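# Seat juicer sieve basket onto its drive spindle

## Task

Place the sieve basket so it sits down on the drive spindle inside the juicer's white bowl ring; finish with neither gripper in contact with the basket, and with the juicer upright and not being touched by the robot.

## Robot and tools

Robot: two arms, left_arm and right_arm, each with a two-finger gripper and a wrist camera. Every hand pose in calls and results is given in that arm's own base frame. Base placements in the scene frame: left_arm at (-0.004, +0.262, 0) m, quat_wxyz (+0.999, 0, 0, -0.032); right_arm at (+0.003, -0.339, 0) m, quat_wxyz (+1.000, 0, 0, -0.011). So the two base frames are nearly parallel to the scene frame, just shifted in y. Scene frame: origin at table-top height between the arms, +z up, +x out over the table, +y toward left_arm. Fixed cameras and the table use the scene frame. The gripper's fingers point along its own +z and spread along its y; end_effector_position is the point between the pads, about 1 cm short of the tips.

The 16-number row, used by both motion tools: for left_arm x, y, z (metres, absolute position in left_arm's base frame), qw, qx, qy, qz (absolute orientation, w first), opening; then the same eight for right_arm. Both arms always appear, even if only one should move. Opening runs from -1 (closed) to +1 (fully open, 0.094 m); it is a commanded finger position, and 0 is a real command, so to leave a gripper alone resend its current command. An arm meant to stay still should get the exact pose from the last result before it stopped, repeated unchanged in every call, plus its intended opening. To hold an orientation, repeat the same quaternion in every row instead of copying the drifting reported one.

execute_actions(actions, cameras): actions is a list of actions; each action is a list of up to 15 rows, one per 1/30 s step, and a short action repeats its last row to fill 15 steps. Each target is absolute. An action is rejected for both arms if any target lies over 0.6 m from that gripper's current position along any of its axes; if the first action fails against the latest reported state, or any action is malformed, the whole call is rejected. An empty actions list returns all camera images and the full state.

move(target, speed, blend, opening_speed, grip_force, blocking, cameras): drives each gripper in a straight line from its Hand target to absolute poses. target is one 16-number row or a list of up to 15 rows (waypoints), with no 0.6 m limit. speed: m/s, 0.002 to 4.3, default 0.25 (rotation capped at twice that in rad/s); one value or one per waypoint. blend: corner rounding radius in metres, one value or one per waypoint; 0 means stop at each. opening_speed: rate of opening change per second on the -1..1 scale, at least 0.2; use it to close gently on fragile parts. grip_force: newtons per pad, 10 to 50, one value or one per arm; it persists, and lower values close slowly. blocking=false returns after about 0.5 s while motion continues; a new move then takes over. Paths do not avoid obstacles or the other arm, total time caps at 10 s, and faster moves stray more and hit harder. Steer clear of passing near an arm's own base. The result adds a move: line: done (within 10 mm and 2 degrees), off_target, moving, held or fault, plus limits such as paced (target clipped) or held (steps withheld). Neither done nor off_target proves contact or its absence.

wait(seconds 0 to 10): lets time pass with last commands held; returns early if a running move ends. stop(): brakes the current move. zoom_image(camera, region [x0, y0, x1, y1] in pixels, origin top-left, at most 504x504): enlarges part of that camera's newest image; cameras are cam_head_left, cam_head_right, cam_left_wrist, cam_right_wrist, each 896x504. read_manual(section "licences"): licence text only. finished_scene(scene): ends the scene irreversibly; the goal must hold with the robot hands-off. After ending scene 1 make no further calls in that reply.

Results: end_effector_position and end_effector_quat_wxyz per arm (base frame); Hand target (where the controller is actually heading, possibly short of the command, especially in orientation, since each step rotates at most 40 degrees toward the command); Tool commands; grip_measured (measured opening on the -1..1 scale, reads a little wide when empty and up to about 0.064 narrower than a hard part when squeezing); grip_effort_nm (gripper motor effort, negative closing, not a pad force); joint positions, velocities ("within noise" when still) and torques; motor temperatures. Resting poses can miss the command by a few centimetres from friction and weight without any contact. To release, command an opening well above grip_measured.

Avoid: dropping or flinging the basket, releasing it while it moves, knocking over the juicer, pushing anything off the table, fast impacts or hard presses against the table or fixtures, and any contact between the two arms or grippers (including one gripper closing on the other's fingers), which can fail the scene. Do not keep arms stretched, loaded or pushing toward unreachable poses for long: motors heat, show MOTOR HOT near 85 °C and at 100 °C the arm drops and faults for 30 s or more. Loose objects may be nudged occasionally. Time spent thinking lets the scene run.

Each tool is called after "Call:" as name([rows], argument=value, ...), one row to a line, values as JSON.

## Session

Call:
execute_actions(actions=[])

Scene clock: 0.00 s.
left_arm: end_effector_position=(+0.1876, +0.4349, +0.1883) grip_measured=+1.000 grip_effort_nm=n/a end_effector_quat_wxyz=(-0.204, +0.816, -0.425, -0.335) | right_arm: end_effector_position=(+0.6874, +0.3407, +0.4010) grip_measured=+1.000 grip_effort_nm=n/a end_effector_quat_wxyz=(+0.468, +0.128, +0.829, +0.277)
Joint positions: left_arm=[0.915 1.417 1.05 -0.842 -0.737 -1.125 0.094] | right_arm=[0.481 1.76 1.793 -0.456 0.091 0.73 0.094]
Joint velocities: within noise
Joint torques (N m): no reading
Motor temperatures (°C): left_arm=[25 32 32 25 24 26 27] | right_arm=[25 28 32 23 26 25 25]
Heat: left arm: hottest shoulder 32 °C; right arm: hottest elbow 32 °C.
Hand target: left_arm +0.1929, +0.4418, +0.1992; -0.216, +0.816, -0.420, -0.333 | right_arm +0.6886, +0.3414, +0.4278; +0.483, +0.128, +0.817, +0.289
Tool commands: left_gripper/opening=+1.0 right_gripper/opening=+1.0
camera_calibration:
cam_left_wrist: T_world_to_cam=[[0.833199, 0.549953, 0.0577081, -0.402113], [0.549841, -0.812865, -0.192162, 0.319701], [-0.0587715, 0.19184, -0.979665, 0.229655], [0, 0, 0, 1]] pos_world=[0.172753, 0.43696, 0.309625]
cam_right_wrist: T_world_to_cam=[[0.0861361, -0.793829, -0.602011, 0.464094], [-0.864712, 0.240549, -0.440919, 0.738678], [0.494827, 0.558545, -0.665713, -0.1468], [0, 0, 0, 1]] pos_world=[0.671409, 0.272718, 0.50736]

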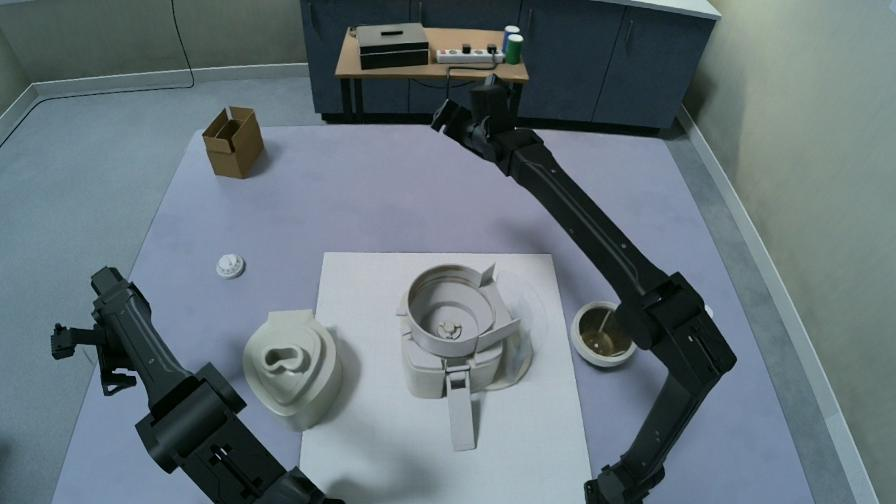

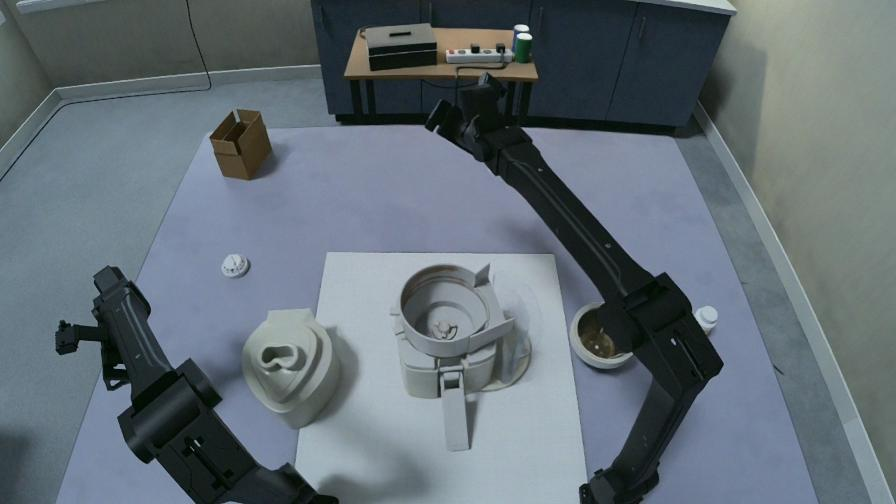

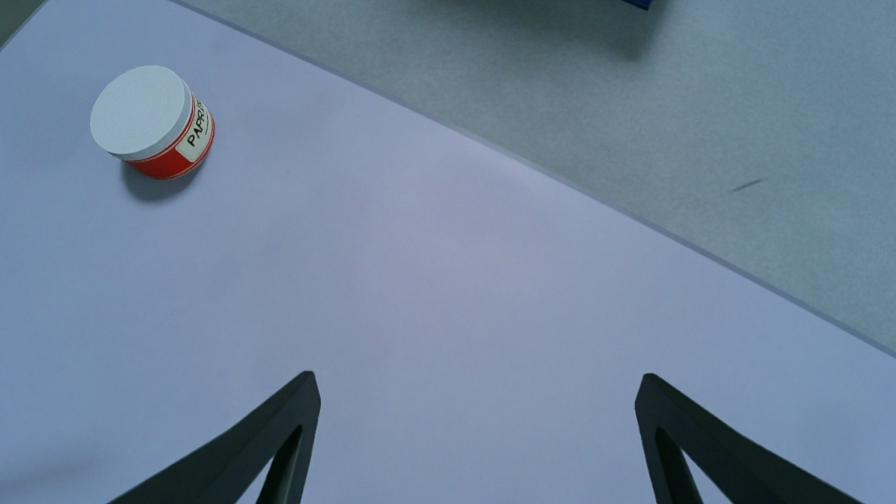

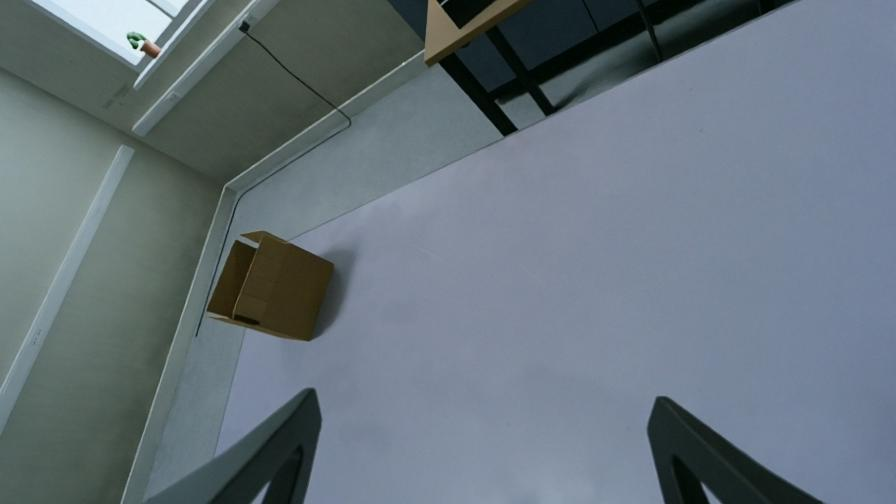

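Call:
move([
  [0.1929,0.4418,0.1992,-0.216,0.816,-0.42,-0.333,1,0.325,0.315,0.43,0,0,1,0,0.2],
], speed=0.6, cameras=["cam_right_wrist","cam_head_left"])

Call:
move(target=[0.1929,0.4418,0.1992,-0.216,0.816,-0.42,-0.333,1,0.32,0.0,0.32,0,0,1,0,0.2], speed=0.5, cameras=["cam_right_wrist"])

Scene clock: 7.37 s.
left_arm: end_effector_position=(+0.1876, +0.4349, +0.1883) grip_measured=+1.000 grip_effort_nm=0.02 end_effector_quat_wxyz=(-0.204, +0.816, -0.425, -0.335) | right_arm: end_effector_position=(+0.3280, +0.3139, +0.4362) grip_measured=+0.202 grip_effort_nm=-0.10 end_effector_quat_wxyz=(+0.110, -0.004, +0.989, +0.101)
Joint positions: left_arm=[0.915 1.417 1.05 -0.842 -0.737 -1.125 0.094] | right_arm=[0.766 1.422 1.849 -1.698 0.005 0.757 0.056]
Joint torques (N m): left_arm=[0.97 -11.81 11.9 0.65 -0.55 -0.09] | right_arm=[0.15 -9.41 8.62 0.8 -0.03 0.01]
Heat: left arm: hottest elbow 35 °C; right arm: hottest elbow 35 °C.
Hand target: left_arm +0.1928, +0.4415, +0.1992; -0.216, +0.816, -0.420, -0.333 | right_arm +0.3250, +0.3149, +0.4294; +0.099, -0.001, +0.991, +0.094
Off the commanded pose: left_arm 0.014 m, 2 deg | right_arm 0.007 m, 17 deg.
joint sent to its limit (right arm) — joint 4 (wrist pitch), lower limit. The joint targets are off in orientation, not in position.
move: off_target (left_arm, right_arm)
camera_calibration:
cam_right_wrist: T_world_to_cam=[[0.037165, -0.968465, -0.246363, 0.410687], [-0.962067, -0.101352, 0.253288, 0.28634], [-0.27027, 0.227605, -0.935495, 0.54197], [0, 0, 0, 1]] pos_world=[0.406694, 0.303402, 0.535662]
Images, in order (width x height): cam_head_left 896x504, cam_right_wrist 896x504.

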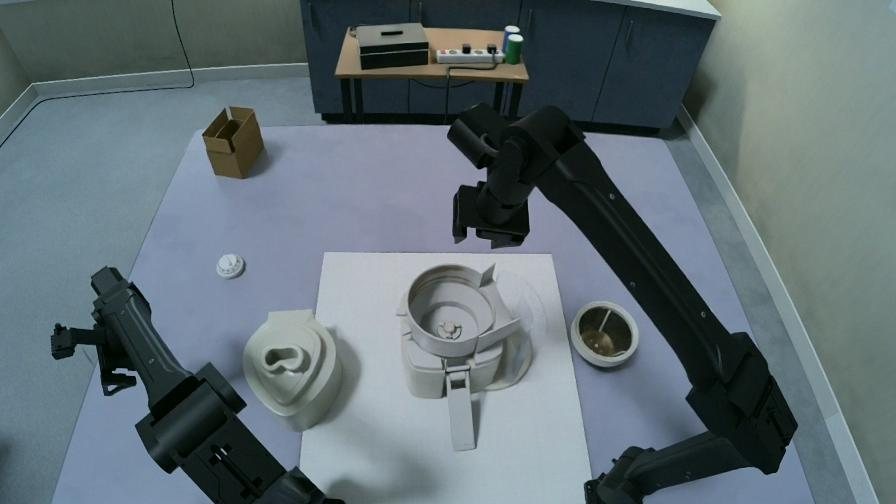

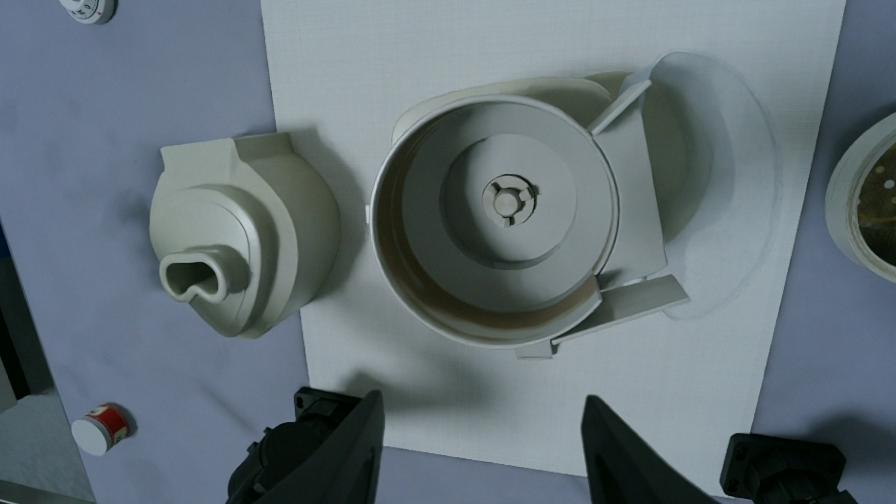

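Scene clock: 9.30 s.
left_arm: end_effector_position=(+0.1876, +0.4349, +0.1883) grip_measured=+1.000 grip_effort_nm=0.02 end_effector_quat_wxyz=(-0.204, +0.816, -0.425, -0.335) | right_arm: end_effector_position=(+0.3220, +0.0037, +0.3247) grip_measured=+0.202 grip_effort_nm=-0.10 end_effector_quat_wxyz=(+0.025, +0.000, +1.000, +0.000)
Joint positions: left_arm=[0.915 1.417 1.05 -0.842 -0.737 -1.125 0.094] | right_arm=[0.013 1.162 1.339 -1.698 0.001 0.014 0.056]
Joint torques (N m): left_arm=[1.67 -12.04 12.01 1.11 -0.48 -0.03] | right_arm=[-1.67 -5.71 8.81 0.5 -0.05 -0.19]
Heat: left arm: hottest elbow 35 °C; right arm: hottest elbow 35 °C.
Hand target: left_arm +0.1928, +0.4415, +0.1992; -0.216, +0.816, -0.420, -0.333 | right_arm +0.3200, +0.0001, +0.3196; +0.012, +0.000, +1.000, +0.000
Off the commanded pose: left_arm 0.014 m, 2 deg | right_arm 0.006 m, 3 deg.
joint sent to its limit (right arm) — joint 4 (wrist pitch), lower limit. The joint targets still meet the commanded pose.
move: off_target (left_arm, right_arm)
camera_calibration:
cam_right_wrist: T_world_to_cam=[[-0.00147762, -0.998806, -0.0488347, 0.0314478], [-0.904737, -0.0194668, 0.425525, 0.20262], [-0.425968, 0.0448114, -0.903628, 0.547119], [0, 0, 0, 1]] pos_world=[0.416419, 0.0108374, 0.409708]
Images, in order (width x height): cam_right_wrist 896x504.

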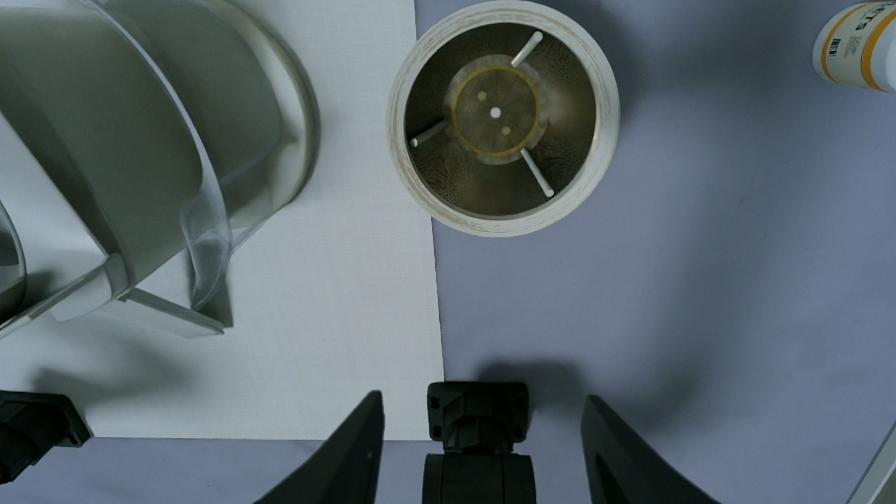

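Call:
zoom_image(camera="cam_head_left", region=[390, 290, 510, 360])

This scene's latest camera images include none from cam_head_left. They are from: cam_right_wrist. cam_head_left's image comes with the result of a call that names it in "cameras".

Call:
execute_actions(actions=[], cameras=["cam_head_left"])

Call:
zoom_image(camera="cam_head_left", region=[420, 306, 480, 350])

Scene clock: 21.43 s.
left_arm: end_effector_position=(+0.1876, +0.4349, +0.1883) grip_measured=+1.000 grip_effort_nm=0.02 end_effector_quat_wxyz=(-0.204, +0.816, -0.425, -0.335) | right_arm: end_effector_position=(+0.3220, +0.0037, +0.3247) grip_measured=+0.202 grip_effort_nm=-0.10 end_effector_quat_wxyz=(+0.025, +0.000, +1.000, +0.000)
Joint positions: left_arm=[0.915 1.417 1.05 -0.842 -0.737 -1.125 0.094] | right_arm=[0.013 1.162 1.339 -1.698 0.001 0.013 0.056]
Joint velocities: within noise
Joint torques (N m): left_arm=[1.96 -11.52 11.89 1.21 -0.56 0.02] | right_arm=[-1.26 -5.3 9.05 0.29 -0.03 -0.21]
Motor temperatures (°C): left_arm=[25 32 39 25 24 26 27] | right_arm=[25 29 37 23 26 25 25]
Heat: left arm: hottest elbow 39 °C; right arm: hottest elbow 37 °C.
Hand target: left_arm +0.1928, +0.4415, +0.1992; -0.216, +0.816, -0.420, -0.333 | right_arm +0.3200, +0.0001, +0.3196; +0.012, +0.000, +1.000, +0.000
Tool commands: left_gripper/opening=+1.0 right_gripper/opening=+0.2
Off the commanded pose: left_arm 0.014 m, 2 deg | right_arm 0.006 m, 3 deg.
Images, in order (width x height): cam_head_left 896x504.

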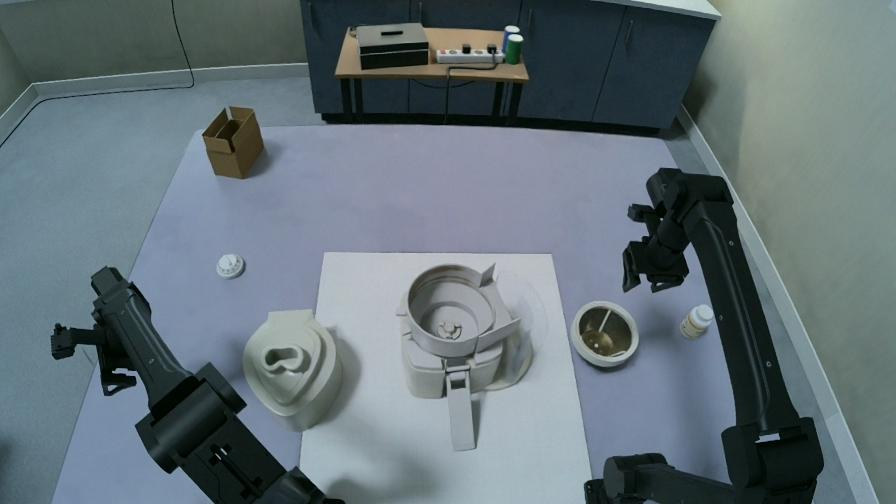

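Scaled by 8.400 from the camera's 896x504 image, which has a finer 1280x720 frame.

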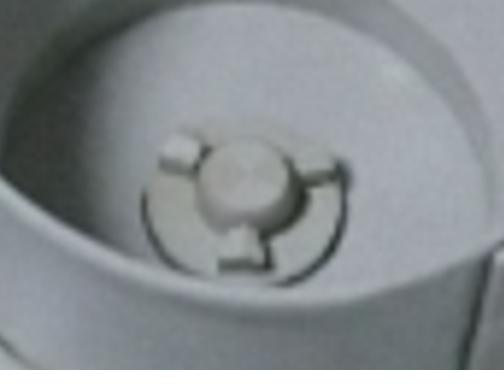

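Call:
move([
  [0.1929,0.4418,0.1992,-0.216,0.816,-0.42,-0.333,1,0.4028,-0.066,0.18,0,-0.25,0.968,0,0.2],
  [0.1929,0.4418,0.1992,-0.216,0.816,-0.42,-0.333,1,0.4028,-0.066,0.091,0,-0.25,0.968,0,0.2],
  [0.1929,0.4418,0.1992,-0.216,0.816,-0.42,-0.333,1,0.4028,-0.066,0.091,0,-0.25,0.968,0,-1],
], speed=[0.3,0.15,0.15], opening_speed=0.8, cameras=["cam_head_left","cam_right_wrist"])

Call:
move([
  [0.1929,0.4418,0.1992,-0.216,0.816,-0.42,-0.333,1,0.40,-0.05,0.30,0,-0.25,0.968,0,-1],
  [0.1929,0.4418,0.1992,-0.216,0.816,-0.42,-0.333,1,0.37,0.10,0.40,-0.01,-0.13,0.99,0.03,-1],
  [0.1929,0.4418,0.1992,-0.216,0.816,-0.42,-0.333,1,0.338,0.268,0.405,-0.01,-0.0175,0.998,0.055,-1],
  [0.1929,0.4418,0.1992,-0.216,0.816,-0.42,-0.333,1,0.337,0.274,0.285,-0.01,-0.0175,0.998,0.055,-1],
], speed=[0.25,0.25,0.25,0.12], blend=[0.05,0.05,0.02,0], cameras=["cam_head_left","cam_right_wrist"])

Call:
zoom_image(camera="cam_head_left", region=[380, 220, 540, 360])

Scene clock: 50.63 s.
left_arm: end_effector_position=(+0.1876, +0.4349, +0.1883) grip_measured=+1.000 grip_effort_nm=0.02 end_effector_quat_wxyz=(-0.204, +0.816, -0.425, -0.335) | right_arm: end_effector_position=(+0.4034, -0.0615, +0.0946) grip_measured=-0.708 grip_effort_nm=-1.02 end_effector_quat_wxyz=(+0.000, -0.251, +0.968, +0.001)
Joint positions: left_arm=[0.915 1.417 1.05 -0.842 -0.737 -1.125 0.094] | right_arm=[-0.151 1.51 1.048 -1.111 -0.002 -0.659 0.014]
Joint torques (N m): left_arm=[1.38 -11.75 11.97 0.84 -0.53 -0.02] | right_arm=[-1.32 -10.11 7.68 1.2 0.02 -0.14]
Motor temperatures (°C): left_arm=[25 33 44 25 24 26 27] | right_arm=[25 29 38 23 26 25 25]
Heat: left arm: hottest elbow 44 °C; right arm: hottest elbow 38 °C.
Hand target: left_arm +0.1928, +0.4415, +0.1992; -0.216, +0.816, -0.420, -0.333 | right_arm +0.4029, -0.0660, +0.0912; +0.000, -0.250, +0.968, +0.000
Off the commanded pose: left_arm 0.014 m, 2 deg | right_arm 0.006 m, 0 deg.
move: off_target (left_arm)
camera_calibration:
cam_right_wrist: T_world_to_cam=[[0.482124, -0.874574, -0.0517467, -0.231906], [-0.7607, -0.447187, 0.470489, 0.284299], [-0.434618, -0.18747, -0.880887, 0.363833], [0, 0, 0, 1]] pos_world=[0.486202, -0.0074763, 0.174736]
Images, in order (width x height): cam_head_left 896x504, cam_right_wrist 896x504.

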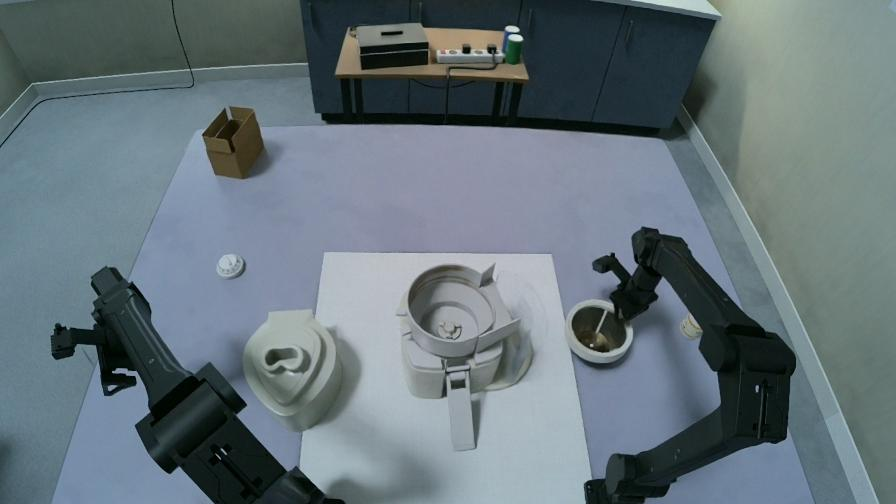

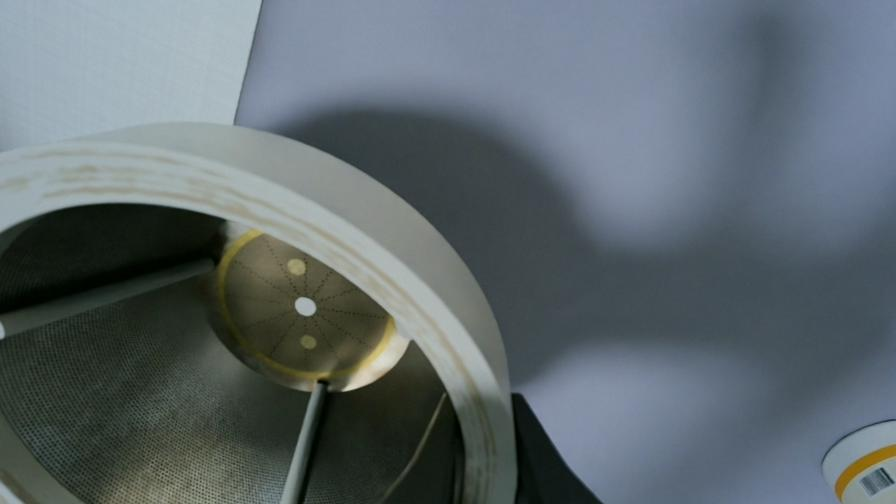

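Scene clock: 54.50 s.
left_arm: end_effector_position=(+0.1876, +0.4349, +0.1883) grip_measured=+1.000 grip_effort_nm=0.02 end_effector_quat_wxyz=(-0.204, +0.816, -0.425, -0.335) | right_arm: end_effector_position=(+0.3391, +0.2684, +0.2813) grip_measured=-0.717 grip_effort_nm=-1.03 end_effector_quat_wxyz=(-0.018, -0.017, +0.999, +0.046)
Joint positions: left_arm=[0.915 1.417 1.05 -0.842 -0.737 -1.125 0.094] | right_arm=[0.632 1.453 1.489 -1.583 -0.097 0.6 0.013]
Joint torques (N m): left_arm=[1.44 -11.4 11.95 1.11 -0.53 -0.06] | right_arm=[0.97 -11.05 9.54 1.25 -0.19 0.06]
Heat: left arm: hottest elbow 44 °C; right arm: hottest elbow 39 °C.
Hand target: left_arm +0.1928, +0.4415, +0.1992; -0.216, +0.816, -0.420, -0.333 | right_arm +0.3369, +0.2740, +0.2850; -0.010, -0.018, +0.998, +0.055
Off the commanded pose: left_arm 0.014 m, 2 deg | right_arm 0.007 m, 1 deg.
move: off_target (left_arm)
camera_calibration:
cam_right_wrist: T_world_to_cam=[[0.025957, -0.989642, -0.141191, 0.307886], [-0.862592, -0.0935559, 0.497174, 0.227272], [-0.505234, 0.108885, -0.856086, 0.499598], [0, 0, 0, 1]] pos_world=[0.440465, 0.27156, 0.358176]
Images, in order (width x height): cam_head_left 896x504, cam_right_wrist 896x504.

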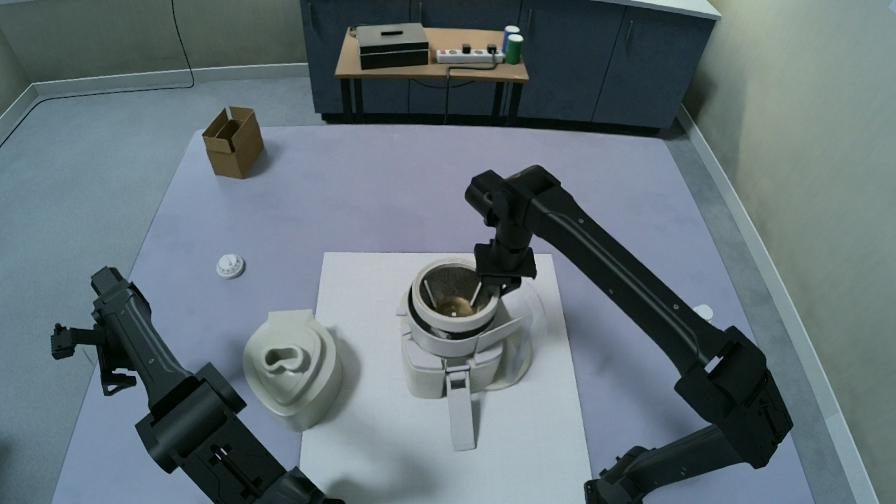

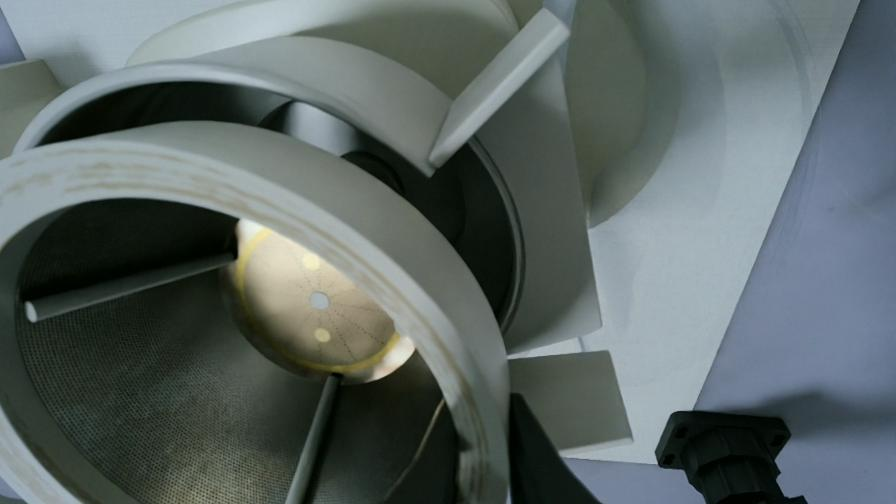

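Scaled by 3.150 from the camera's 896x504 image, which has a finer 1280x720 frame.

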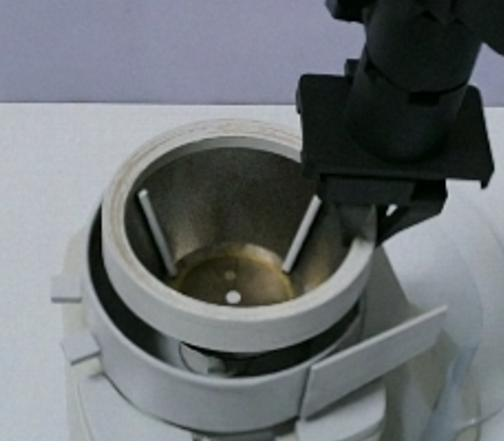

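Call:
move([
  [0.1929,0.4418,0.1992,-0.216,0.816,-0.42,-0.333,1,0.336,0.281,0.280,0.03,-0.0175,0.998,0.05,-1],
  [0.1929,0.4418,0.1992,-0.216,0.816,-0.42,-0.333,1,0.336,0.281,0.245,0.03,-0.0175,0.998,0.05,-1],
], speed=0.1, blend=[0.01,0], cameras=["cam_head_left"])

Call:
zoom_image(camera="cam_head_left", region=[380, 220, 540, 360])

Scene clock: 63.03 s.
left_arm: end_effector_position=(+0.1876, +0.4349, +0.1883) grip_measured=+1.000 grip_effort_nm=0.02 end_effector_quat_wxyz=(-0.204, +0.816, -0.425, -0.335) | right_arm: end_effector_position=(+0.3389, +0.2761, +0.2357) grip_measured=-0.717 grip_effort_nm=-1.03 end_effector_quat_wxyz=(+0.015, -0.016, +0.999, +0.037)
Joint positions: left_arm=[0.915 1.417 1.05 -0.842 -0.737 -1.125 0.094] | right_arm=[0.668 1.438 1.355 -1.417 -0.041 0.637 0.013]
Joint torques (N m): left_arm=[1.32 -12.45 11.89 1.16 -0.51 -0.04] | right_arm=[0.09 -11.69 9.25 1.72 -0.03 0.06]
Heat: left arm: hottest elbow 45 °C; right arm: hottest elbow 39 °C.
Hand target: left_arm +0.1928, +0.4415, +0.1992; -0.216, +0.816, -0.420, -0.333 | right_arm +0.3360, +0.2809, +0.2451; +0.030, -0.018, +0.998, +0.050
Off the commanded pose: left_arm 0.014 m, 2 deg | right_arm 0.011 m, 2 deg.
move: off_target (left_arm, right_arm)
Images, in order (width x height): cam_head_left 896x504.

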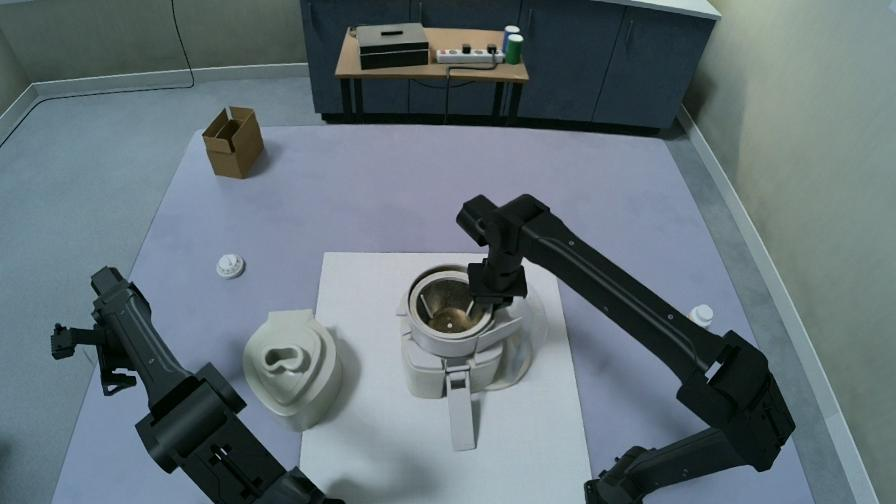

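Scaled by 3.150 from the camera's 896x504 image, which has a finer 1280x720 frame.

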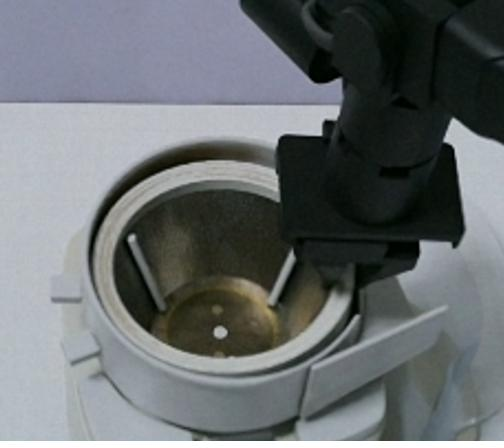

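Call:
move([
  [0.1929,0.4418,0.1992,-0.216,0.816,-0.42,-0.333,1,0.337,0.281,0.252,0.055,-0.0175,0.997,0.05,-1],
  [0.1929,0.4418,0.1992,-0.216,0.816,-0.42,-0.333,1,0.337,0.281,0.236,0.075,-0.0175,0.996,0.05,-1],
], speed=0.07, blend=[0.005,0], cameras=["cam_head_left"])

Call:
zoom_image(camera="cam_head_left", region=[380, 220, 540, 360])

Scene clock: 71.37 s.
left_arm: end_effector_position=(+0.1876, +0.4349, +0.1883) grip_measured=+1.000 grip_effort_nm=0.02 end_effector_quat_wxyz=(-0.204, +0.816, -0.425, -0.335) | right_arm: end_effector_position=(+0.3403, +0.2764, +0.2259) grip_measured=-0.718 grip_effort_nm=-1.03 end_effector_quat_wxyz=(+0.060, -0.017, +0.997, +0.037)
Joint positions: left_arm=[0.915 1.417 1.05 -0.842 -0.737 -1.125 0.094] | right_arm=[0.69 1.4 1.285 -1.316 0.016 0.655 0.013]
Joint torques (N m): left_arm=[1.9 -11.05 11.77 1.05 -0.54 -0.05] | right_arm=[0.62 -11.63 9.31 1.69 0.11 0.02]
Heat: left arm: hottest elbow 46 °C; right arm: hottest elbow 39 °C.
Hand target: left_arm +0.1928, +0.4415, +0.1992; -0.216, +0.816, -0.420, -0.333 | right_arm +0.3369, +0.2809, +0.2359; +0.074, -0.018, +0.996, +0.050
Off the commanded pose: left_arm 0.014 m, 2 deg | right_arm 0.012 m, 2 deg.
move: off_target (left_arm, right_arm)
Images, in order (width x height): cam_head_left 896x504.

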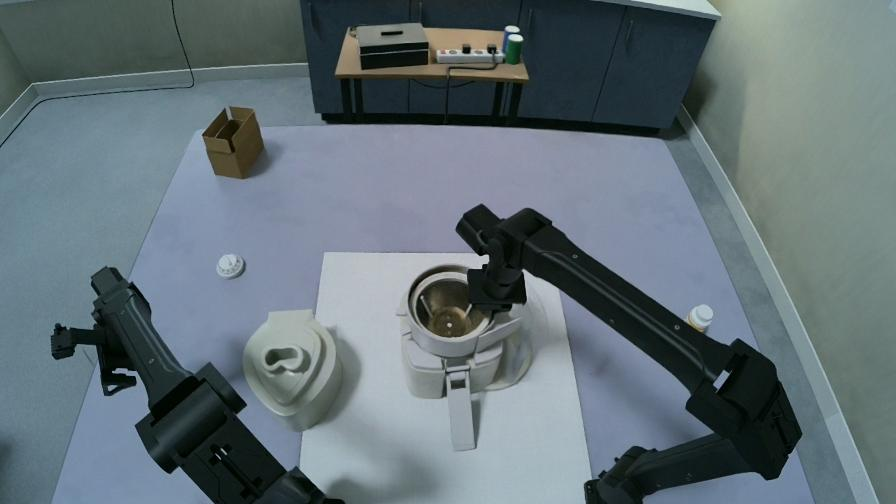

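Scaled by 3.150 from the camera's 896x504 image, which has a finer 1280x720 frame.

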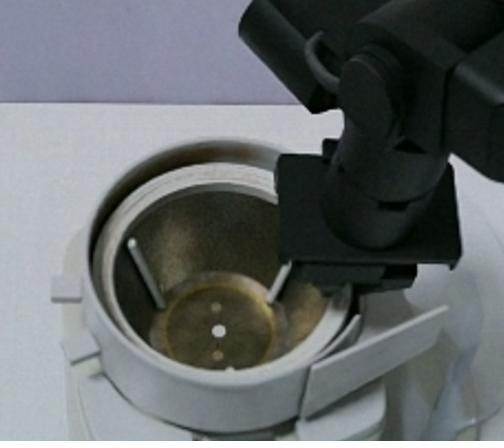

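Call:
move([
  [0.1929,0.4418,0.1992,-0.216,0.816,-0.42,-0.333,1,0.344,0.2795,0.256,0.072,-0.0175,0.996,0.05,-1],
  [0.1929,0.4418,0.1992,-0.216,0.816,-0.42,-0.333,1,0.344,0.2795,0.210,0.072,-0.0175,0.996,0.05,-1],
], speed=0.08, blend=[0.003,0], cameras=["cam_head_left"])

Call:
zoom_image(camera="cam_head_left", region=[380, 220, 540, 360])

Scene clock: 78.97 s.
left_arm: end_effector_position=(+0.1876, +0.4349, +0.1883) grip_measured=+1.000 grip_effort_nm=0.02 end_effector_quat_wxyz=(-0.204, +0.816, -0.425, -0.335) | right_arm: end_effector_position=(+0.3406, +0.2759, +0.2195) grip_measured=-0.718 grip_effort_nm=-1.03 end_effector_quat_wxyz=(+0.069, -0.016, +0.996, +0.044)
Joint positions: left_arm=[0.915 1.417 1.05 -0.842 -0.737 -1.125 0.094] | right_arm=[0.688 1.387 1.252 -1.273 0.017 0.655 0.013]
Joint torques (N m): left_arm=[2.02 -11.63 11.81 0.76 -0.55 -0.09] | right_arm=[-0.38 -8.59 8.24 2.54 -0.15 -0.11]
Heat: left arm: hottest elbow 46 °C; right arm: hottest elbow 39 °C.
Hand target: left_arm +0.1928, +0.4415, +0.1992; -0.216, +0.816, -0.420, -0.333 | right_arm +0.3438, +0.2794, +0.2101; +0.072, -0.018, +0.996, +0.050
Off the commanded pose: left_arm 0.014 m, 2 deg | right_arm 0.011 m, 1 deg.
move: off_target (left_arm, right_arm)
Images, in order (width x height): cam_head_left 896x504.

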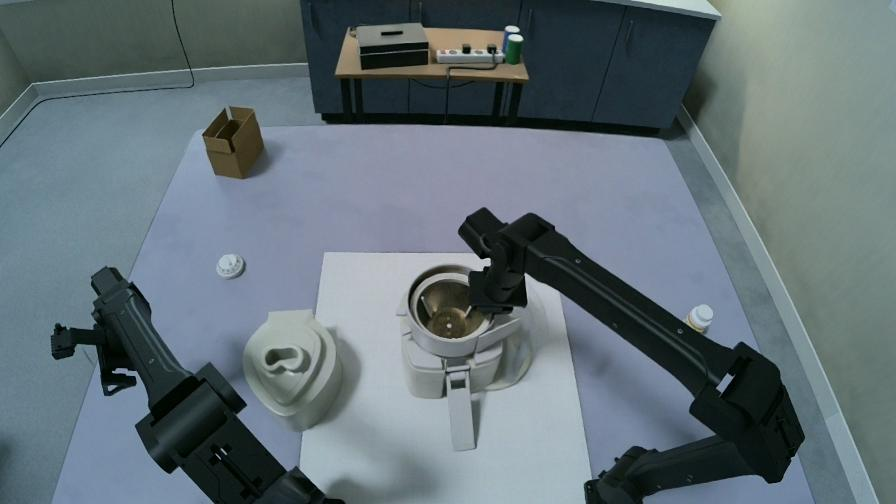

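Scaled by 3.150 from the camera's 896x504 image, which has a finer 1280x720 frame.

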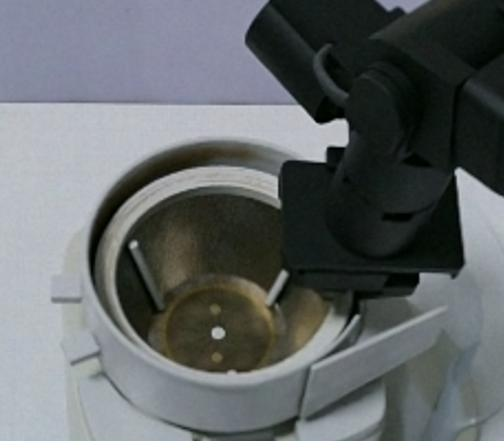

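Call:
move(target=[0.1929,0.4418,0.1992,-0.216,0.816,-0.42,-0.333,1,0.345,0.2795,0.192,0.068,-0.0175,0.996,0.05,-1], speed=0.08, cameras=["cam_head_left"])

Call:
zoom_image(camera="cam_head_left", region=[380, 220, 540, 360])

Scene clock: 85.53 s.
left_arm: end_effector_position=(+0.1876, +0.4349, +0.1883) grip_measured=+1.000 grip_effort_nm=0.02 end_effector_quat_wxyz=(-0.204, +0.816, -0.425, -0.335) | right_arm: end_effector_position=(+0.3420, +0.2742, +0.2169) grip_measured=-0.718 grip_effort_nm=-1.03 end_effector_quat_wxyz=(+0.079, -0.015, +0.995, +0.052)
Joint positions: left_arm=[0.915 1.417 1.05 -0.842 -0.737 -1.125 0.094] | right_arm=[0.683 1.373 1.229 -1.239 0.016 0.651 0.013]
Joint torques (N m): left_arm=[1.55 -11.28 11.93 0.99 -0.49 -0.06] | right_arm=[-0.38 -7.06 7.41 2.92 -0.32 -0.08]
Heat: left arm: hottest elbow 47 °C; right arm: hottest elbow 38 °C.
Hand target: left_arm +0.1928, +0.4415, +0.1992; -0.216, +0.816, -0.420, -0.333 | right_arm +0.3439, +0.2786, +0.1926; +0.068, -0.017, +0.996, +0.050
Off the commanded pose: left_arm 0.014 m, 2 deg | right_arm 0.026 m, 1 deg.
move: off_target (left_arm, right_arm)
Images, in order (width x height): cam_head_left 896x504.

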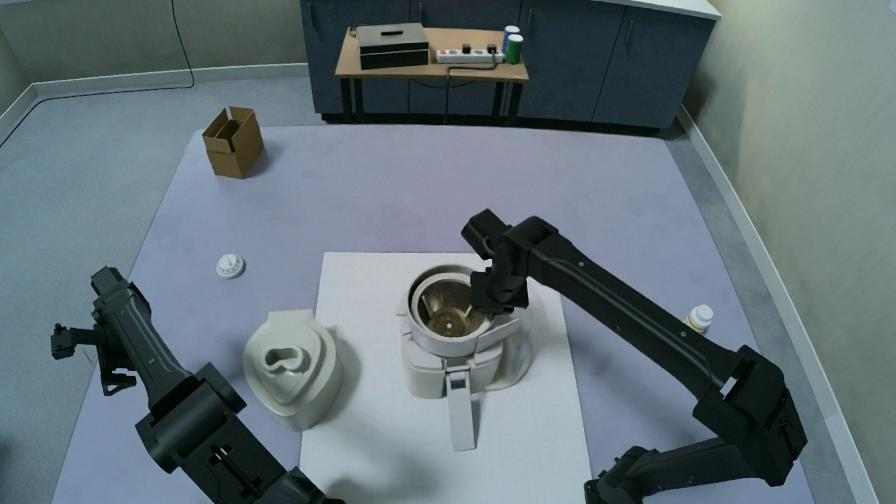

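Scaled by 3.150 from the camera's 896x504 image, which has a finer 1280x720 frame.

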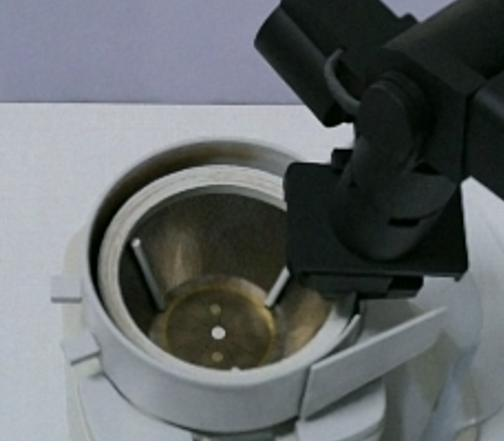

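Call:
move([
  [0.1929,0.4418,0.1992,-0.216,0.816,-0.42,-0.333,1,0.343,0.278,0.207,0.068,-0.0175,0.996,0.05,-1],
  [0.1929,0.4418,0.1992,-0.216,0.816,-0.42,-0.333,1,0.343,0.278,0.207,0.068,-0.0175,0.996,0.05,-0.4],
  [0.1929,0.4418,0.1992,-0.216,0.816,-0.42,-0.333,1,0.343,0.278,0.33,0.068,-0.0175,0.996,0.05,-0.4],
  [0.1929,0.4418,0.1992,-0.216,0.816,-0.42,-0.333,1,0.325,0.315,0.43,0,0,1,0,-0.4],
], speed=[0.08,0.1,0.2,0.25], blend=[0,0,0.03,0], opening_speed=0.6, cameras=["cam_head_left","cam_right_wrist"])

Call:
zoom_image(camera="cam_head_left", region=[380, 220, 540, 360])

Scene clock: 95.63 s.
left_arm: end_effector_position=(+0.1876, +0.4349, +0.1883) grip_measured=+1.000 grip_effort_nm=0.02 end_effector_quat_wxyz=(-0.204, +0.816, -0.425, -0.335) | right_arm: end_effector_position=(+0.3222, +0.3080, +0.4049) grip_measured=-0.402 grip_effort_nm=0.10 end_effector_quat_wxyz=(+0.083, -0.004, +0.994, +0.077)
Joint positions: left_arm=[0.915 1.417 1.05 -0.842 -0.737 -1.125 0.094] | right_arm=[0.765 1.419 1.77 -1.696 0.003 0.757 0.028]
Joint torques (N m): left_arm=[1.44 -11.16 11.89 1.07 -0.5 0.02] | right_arm=[0.15 -9.76 14.98 0.76 0.02 0.04]
Heat: left arm: hottest elbow 47 °C; right arm: hottest elbow 39 °C.
Hand target: left_arm +0.1928, +0.4415, +0.1992; -0.216, +0.816, -0.420, -0.333 | right_arm +0.3241, +0.3141, +0.4288; +0.098, -0.001, +0.991, +0.094
Off the commanded pose: left_arm 0.014 m, 2 deg | right_arm 0.026 m, 13 deg.
joint sent to its limit (right arm) — joint 4 (wrist pitch), lower limit. The joint targets are off in orientation, not in position.
move: off_target (left_arm, right_arm); target 2's new opening was sent with right_arm's hand 0.011 m and 1 deg from that target
camera_calibration:
cam_right_wrist: T_world_to_cam=[[0.024288, -0.979616, -0.199406, 0.386054], [-0.94676, -0.0865913, 0.310078, 0.255591], [-0.321024, 0.181258, -0.929564, 0.540757], [0, 0, 0, 1]] pos_world=[0.406203, 0.3023, 0.500397]
Images, in order (width x height): cam_head_left 896x504, cam_right_wrist 896x504.

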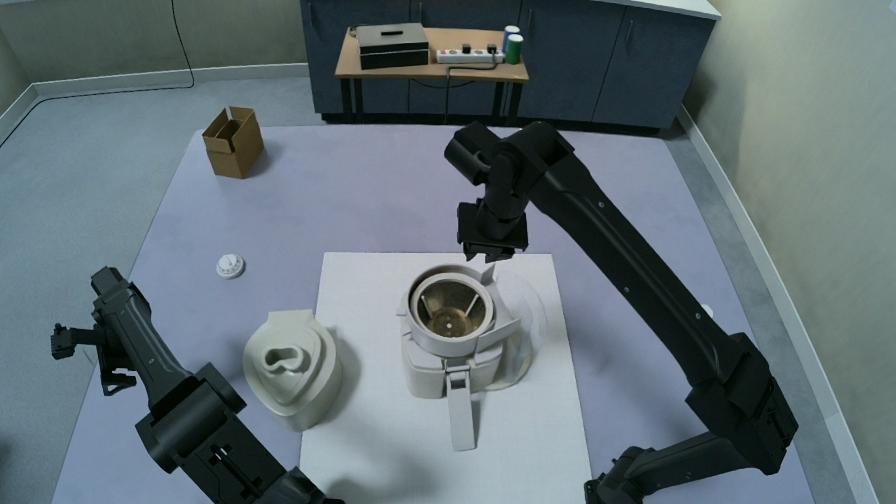

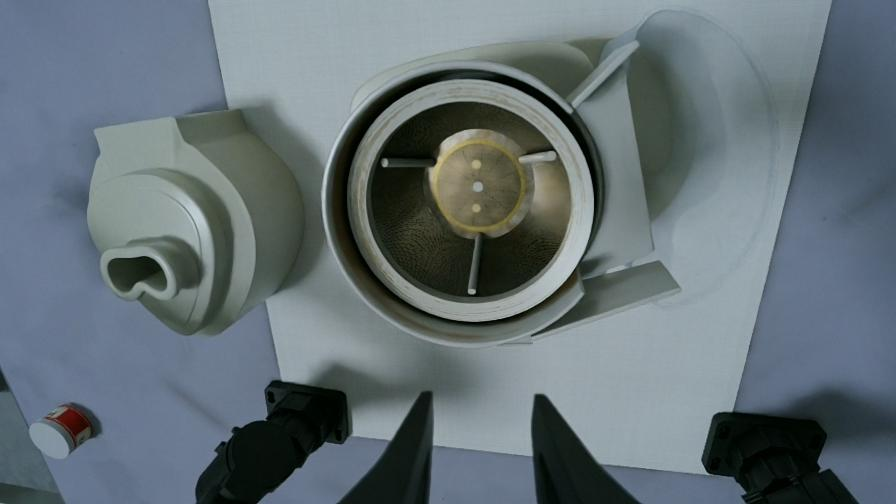

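Scaled by 3.150 from the camera's 896x504 image, which has a finer 1280x720 frame.

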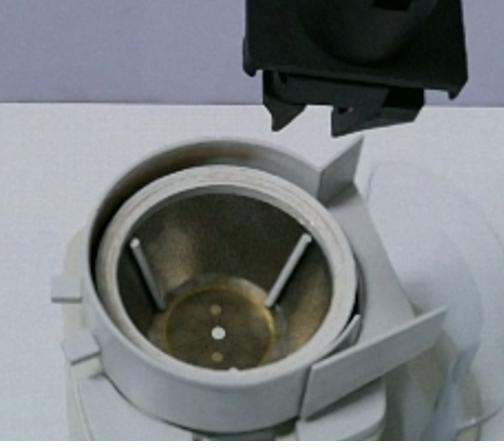

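Call:
finished_scene(scene=3)

The scene is finished: the task was done.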